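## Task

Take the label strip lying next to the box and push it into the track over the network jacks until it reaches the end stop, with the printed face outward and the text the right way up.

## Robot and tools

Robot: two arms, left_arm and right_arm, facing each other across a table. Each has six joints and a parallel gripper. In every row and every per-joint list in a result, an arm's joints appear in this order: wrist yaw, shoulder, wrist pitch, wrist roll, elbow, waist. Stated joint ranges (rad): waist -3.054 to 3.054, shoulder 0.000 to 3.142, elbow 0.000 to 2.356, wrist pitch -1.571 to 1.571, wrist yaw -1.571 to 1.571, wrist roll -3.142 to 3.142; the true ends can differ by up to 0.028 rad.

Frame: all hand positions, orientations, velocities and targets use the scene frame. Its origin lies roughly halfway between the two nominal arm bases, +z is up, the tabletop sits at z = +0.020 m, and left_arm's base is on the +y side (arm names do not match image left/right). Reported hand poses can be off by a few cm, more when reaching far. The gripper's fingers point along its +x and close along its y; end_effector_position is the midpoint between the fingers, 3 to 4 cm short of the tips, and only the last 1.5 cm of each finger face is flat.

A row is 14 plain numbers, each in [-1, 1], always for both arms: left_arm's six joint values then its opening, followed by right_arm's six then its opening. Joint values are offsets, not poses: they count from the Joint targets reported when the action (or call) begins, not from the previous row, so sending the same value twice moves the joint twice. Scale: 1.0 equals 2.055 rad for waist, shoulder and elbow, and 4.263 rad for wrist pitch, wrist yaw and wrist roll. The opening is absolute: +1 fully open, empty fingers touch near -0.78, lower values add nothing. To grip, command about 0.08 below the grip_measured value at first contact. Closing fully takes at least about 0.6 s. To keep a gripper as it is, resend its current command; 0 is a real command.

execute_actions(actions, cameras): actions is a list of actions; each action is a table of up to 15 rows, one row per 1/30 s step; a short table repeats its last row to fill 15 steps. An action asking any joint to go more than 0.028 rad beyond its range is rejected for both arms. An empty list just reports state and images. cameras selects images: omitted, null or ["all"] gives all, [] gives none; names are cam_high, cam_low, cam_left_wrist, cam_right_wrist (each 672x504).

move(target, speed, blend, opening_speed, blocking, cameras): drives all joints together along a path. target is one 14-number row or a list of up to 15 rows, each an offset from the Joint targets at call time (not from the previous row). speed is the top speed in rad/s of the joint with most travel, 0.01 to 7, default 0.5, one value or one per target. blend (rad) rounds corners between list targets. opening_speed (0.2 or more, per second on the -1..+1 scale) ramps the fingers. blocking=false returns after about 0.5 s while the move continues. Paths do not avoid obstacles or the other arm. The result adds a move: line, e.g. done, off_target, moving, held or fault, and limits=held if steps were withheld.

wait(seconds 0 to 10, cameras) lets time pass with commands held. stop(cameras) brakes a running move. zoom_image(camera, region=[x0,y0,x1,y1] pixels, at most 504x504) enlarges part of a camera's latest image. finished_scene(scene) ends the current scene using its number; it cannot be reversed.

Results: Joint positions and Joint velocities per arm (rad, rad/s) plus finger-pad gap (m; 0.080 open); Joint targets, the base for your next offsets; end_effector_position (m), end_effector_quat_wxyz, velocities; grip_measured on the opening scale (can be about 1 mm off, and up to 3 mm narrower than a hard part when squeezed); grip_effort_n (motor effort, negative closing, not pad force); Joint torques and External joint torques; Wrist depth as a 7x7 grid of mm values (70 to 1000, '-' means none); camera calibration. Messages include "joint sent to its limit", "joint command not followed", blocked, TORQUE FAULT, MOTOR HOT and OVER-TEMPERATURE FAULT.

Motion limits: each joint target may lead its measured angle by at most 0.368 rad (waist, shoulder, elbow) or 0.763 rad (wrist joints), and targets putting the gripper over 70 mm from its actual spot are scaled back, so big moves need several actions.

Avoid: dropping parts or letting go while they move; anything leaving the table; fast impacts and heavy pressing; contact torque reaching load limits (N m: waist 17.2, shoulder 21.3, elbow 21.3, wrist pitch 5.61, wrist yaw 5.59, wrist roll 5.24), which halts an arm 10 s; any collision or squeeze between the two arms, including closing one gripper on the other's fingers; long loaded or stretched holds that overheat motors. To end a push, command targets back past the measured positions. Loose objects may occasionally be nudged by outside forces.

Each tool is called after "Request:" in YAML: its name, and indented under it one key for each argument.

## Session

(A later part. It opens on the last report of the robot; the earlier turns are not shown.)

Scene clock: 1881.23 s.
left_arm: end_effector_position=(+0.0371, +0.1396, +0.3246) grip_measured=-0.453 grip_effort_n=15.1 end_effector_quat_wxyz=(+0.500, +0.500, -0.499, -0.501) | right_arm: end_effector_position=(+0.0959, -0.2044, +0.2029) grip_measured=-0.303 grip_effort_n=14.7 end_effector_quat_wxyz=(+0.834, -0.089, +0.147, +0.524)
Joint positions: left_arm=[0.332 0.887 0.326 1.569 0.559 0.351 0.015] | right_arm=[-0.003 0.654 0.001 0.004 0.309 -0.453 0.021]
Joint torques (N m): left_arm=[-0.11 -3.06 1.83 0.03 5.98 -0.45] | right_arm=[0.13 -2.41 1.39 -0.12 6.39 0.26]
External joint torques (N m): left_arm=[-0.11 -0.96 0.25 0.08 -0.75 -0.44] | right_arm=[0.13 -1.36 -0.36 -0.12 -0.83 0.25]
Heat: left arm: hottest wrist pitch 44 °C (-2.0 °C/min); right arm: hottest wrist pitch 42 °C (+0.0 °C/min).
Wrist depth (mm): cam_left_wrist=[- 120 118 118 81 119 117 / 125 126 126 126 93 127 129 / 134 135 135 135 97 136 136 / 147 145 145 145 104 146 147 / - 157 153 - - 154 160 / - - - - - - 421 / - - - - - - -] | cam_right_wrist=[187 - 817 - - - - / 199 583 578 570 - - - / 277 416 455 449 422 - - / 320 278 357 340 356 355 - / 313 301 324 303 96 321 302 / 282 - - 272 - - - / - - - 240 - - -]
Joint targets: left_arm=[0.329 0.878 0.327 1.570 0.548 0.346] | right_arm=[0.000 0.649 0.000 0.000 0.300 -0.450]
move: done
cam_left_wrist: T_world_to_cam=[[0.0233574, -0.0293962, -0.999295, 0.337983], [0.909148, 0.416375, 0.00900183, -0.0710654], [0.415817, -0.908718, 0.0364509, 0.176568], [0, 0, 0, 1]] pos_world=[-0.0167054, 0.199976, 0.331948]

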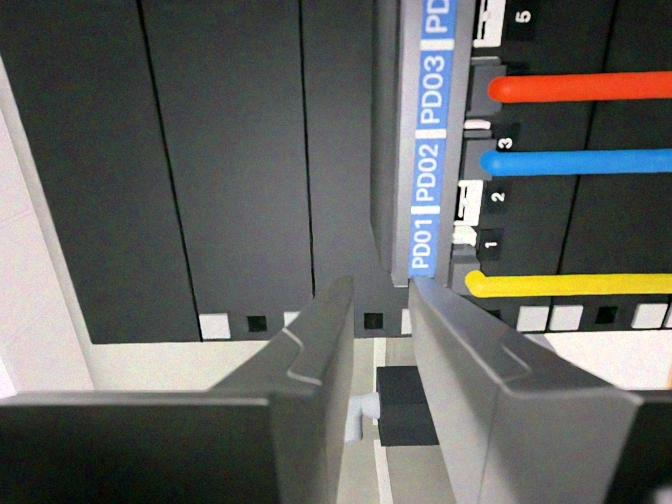

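Request:
move:
  target:
    - [0.001642, 0, 0, 0, 0, 0.003406, -0.45, 0, 0, 0, 0, 0, 0, -0.3]
    - [0.005255, -0.01691, -0.005409, 0, -0.005689, 0.0109, -0.45, 0, 0, 0, 0, 0, 0, -0.3]
    - [-0.008327, -0.119416, -0.034553, 0, -0.047737, -0.018735, -0.45, 0, 0, 0, 0, 0, 0, -0.3]
  speed: [0.05, 0.04, 0.25]
  cameras: ["cam_left_wrist"]

Request:
zoom_image:
  camera: "cam_left_wrist"
  region: [310, 0, 450, 130]

Scene clock: 1917.07 s.
left_arm: end_effector_position=(+0.0168, +0.1801, +0.3157) grip_measured=-0.453 grip_effort_n=15.1 end_effector_quat_wxyz=(+0.499, +0.498, -0.501, -0.502) | right_arm: end_effector_position=(+0.0959, -0.2044, +0.2029) grip_measured=-0.303 grip_effort_n=14.7 end_effector_quat_wxyz=(+0.834, -0.089, +0.147, +0.524)
Joint positions: left_arm=[0.298 0.64 0.179 1.569 0.461 0.312 0.015] | right_arm=[-0.003 0.654 0.001 0.004 0.309 -0.453 0.021]
Joint torques (N m): left_arm=[-0.18 -1.49 1.81 0.04 5.97 -0.35] | right_arm=[0.11 -2.44 1.39 -0.1 6.41 0.29]
External joint torques (N m): left_arm=[-0.18 -0.63 0.22 0.09 -0.82 -0.33] | right_arm=[0.12 -1.39 -0.35 -0.1 -0.76 0.26]
Heat: left arm: hottest wrist pitch 43 °C (-3.0 °C/min); right arm: hottest wrist pitch 42 °C (+0.0 °C/min).
Wrist depth (mm): cam_left_wrist=[156 154 155 153 145 152 152 / - 164 165 161 162 166 163 / - 176 177 174 160 174 175 / - 189 190 184 185 188 189 / - 205 201 - - 203 361 / - - - - - - 372 / - - - - - - -] | cam_right_wrist=[186 - 806 - - - - / 199 579 584 564 - - - / 276 416 455 451 418 - - / 321 278 358 341 356 357 - / 312 302 325 303 96 321 301 / 281 - - 273 - - - / - - - 239 - - -]
Joint targets: left_arm=[0.294 0.633 0.180 1.570 0.450 0.307] | right_arm=[0.000 0.649 0.000 0.000 0.300 -0.450]
move: done
cam_left_wrist: T_world_to_cam=[[0.0238018, -0.0316674, -0.999215, 0.331094], [0.911684, 0.410799, 0.00869761, -0.0683858], [0.410201, -0.911176, 0.0386485, 0.222012], [0, 0, 0, 1]] pos_world=[-0.0366038, 0.240869, 0.322848]

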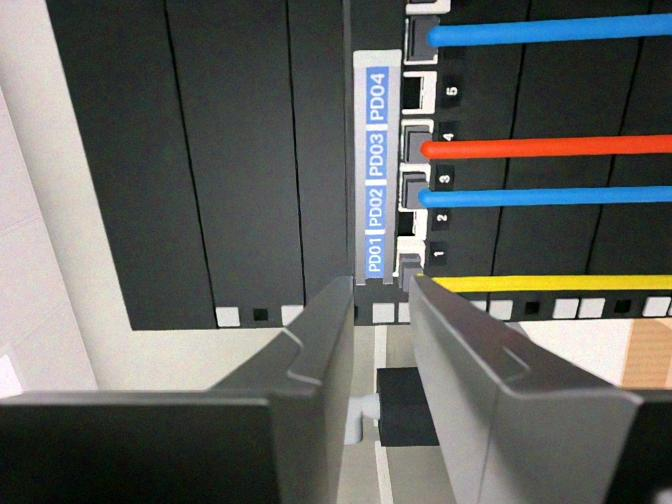

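Scaled by 3.600.

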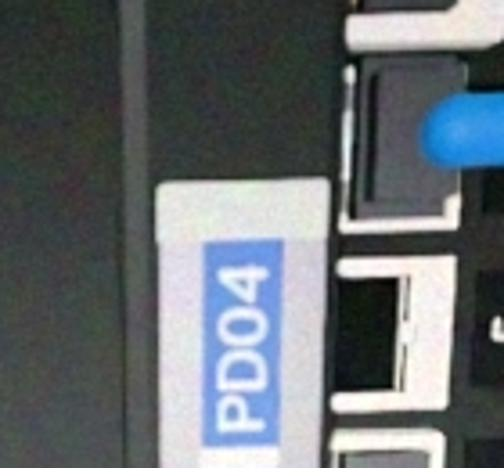

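Request:
zoom_image:
  camera: "cam_left_wrist"
  region: [350, 45, 405, 85]

Request:
zoom_image:
  camera: "cam_left_wrist"
  region: [350, 255, 400, 295]

Request:
zoom_image:
  camera: "cam_left_wrist"
  region: [340, 40, 420, 300]

Scaled by 9.164.

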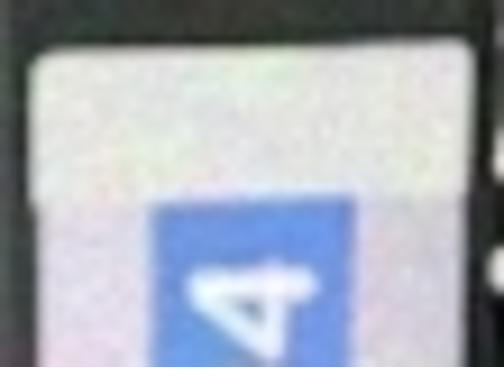

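Scaled by 10.080.

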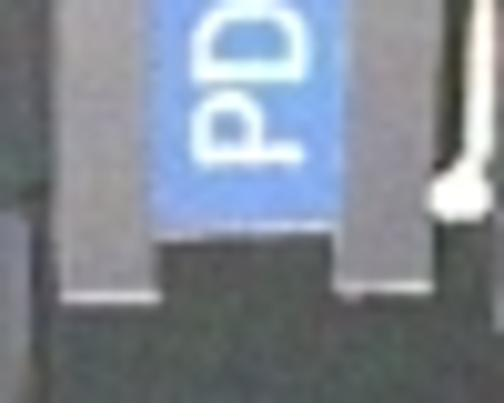

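Scaled by 1.938.

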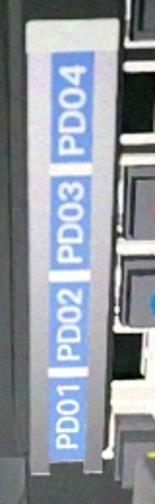

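Request:
finished_scene:
  scene: 2

The scene is finished: the task was done.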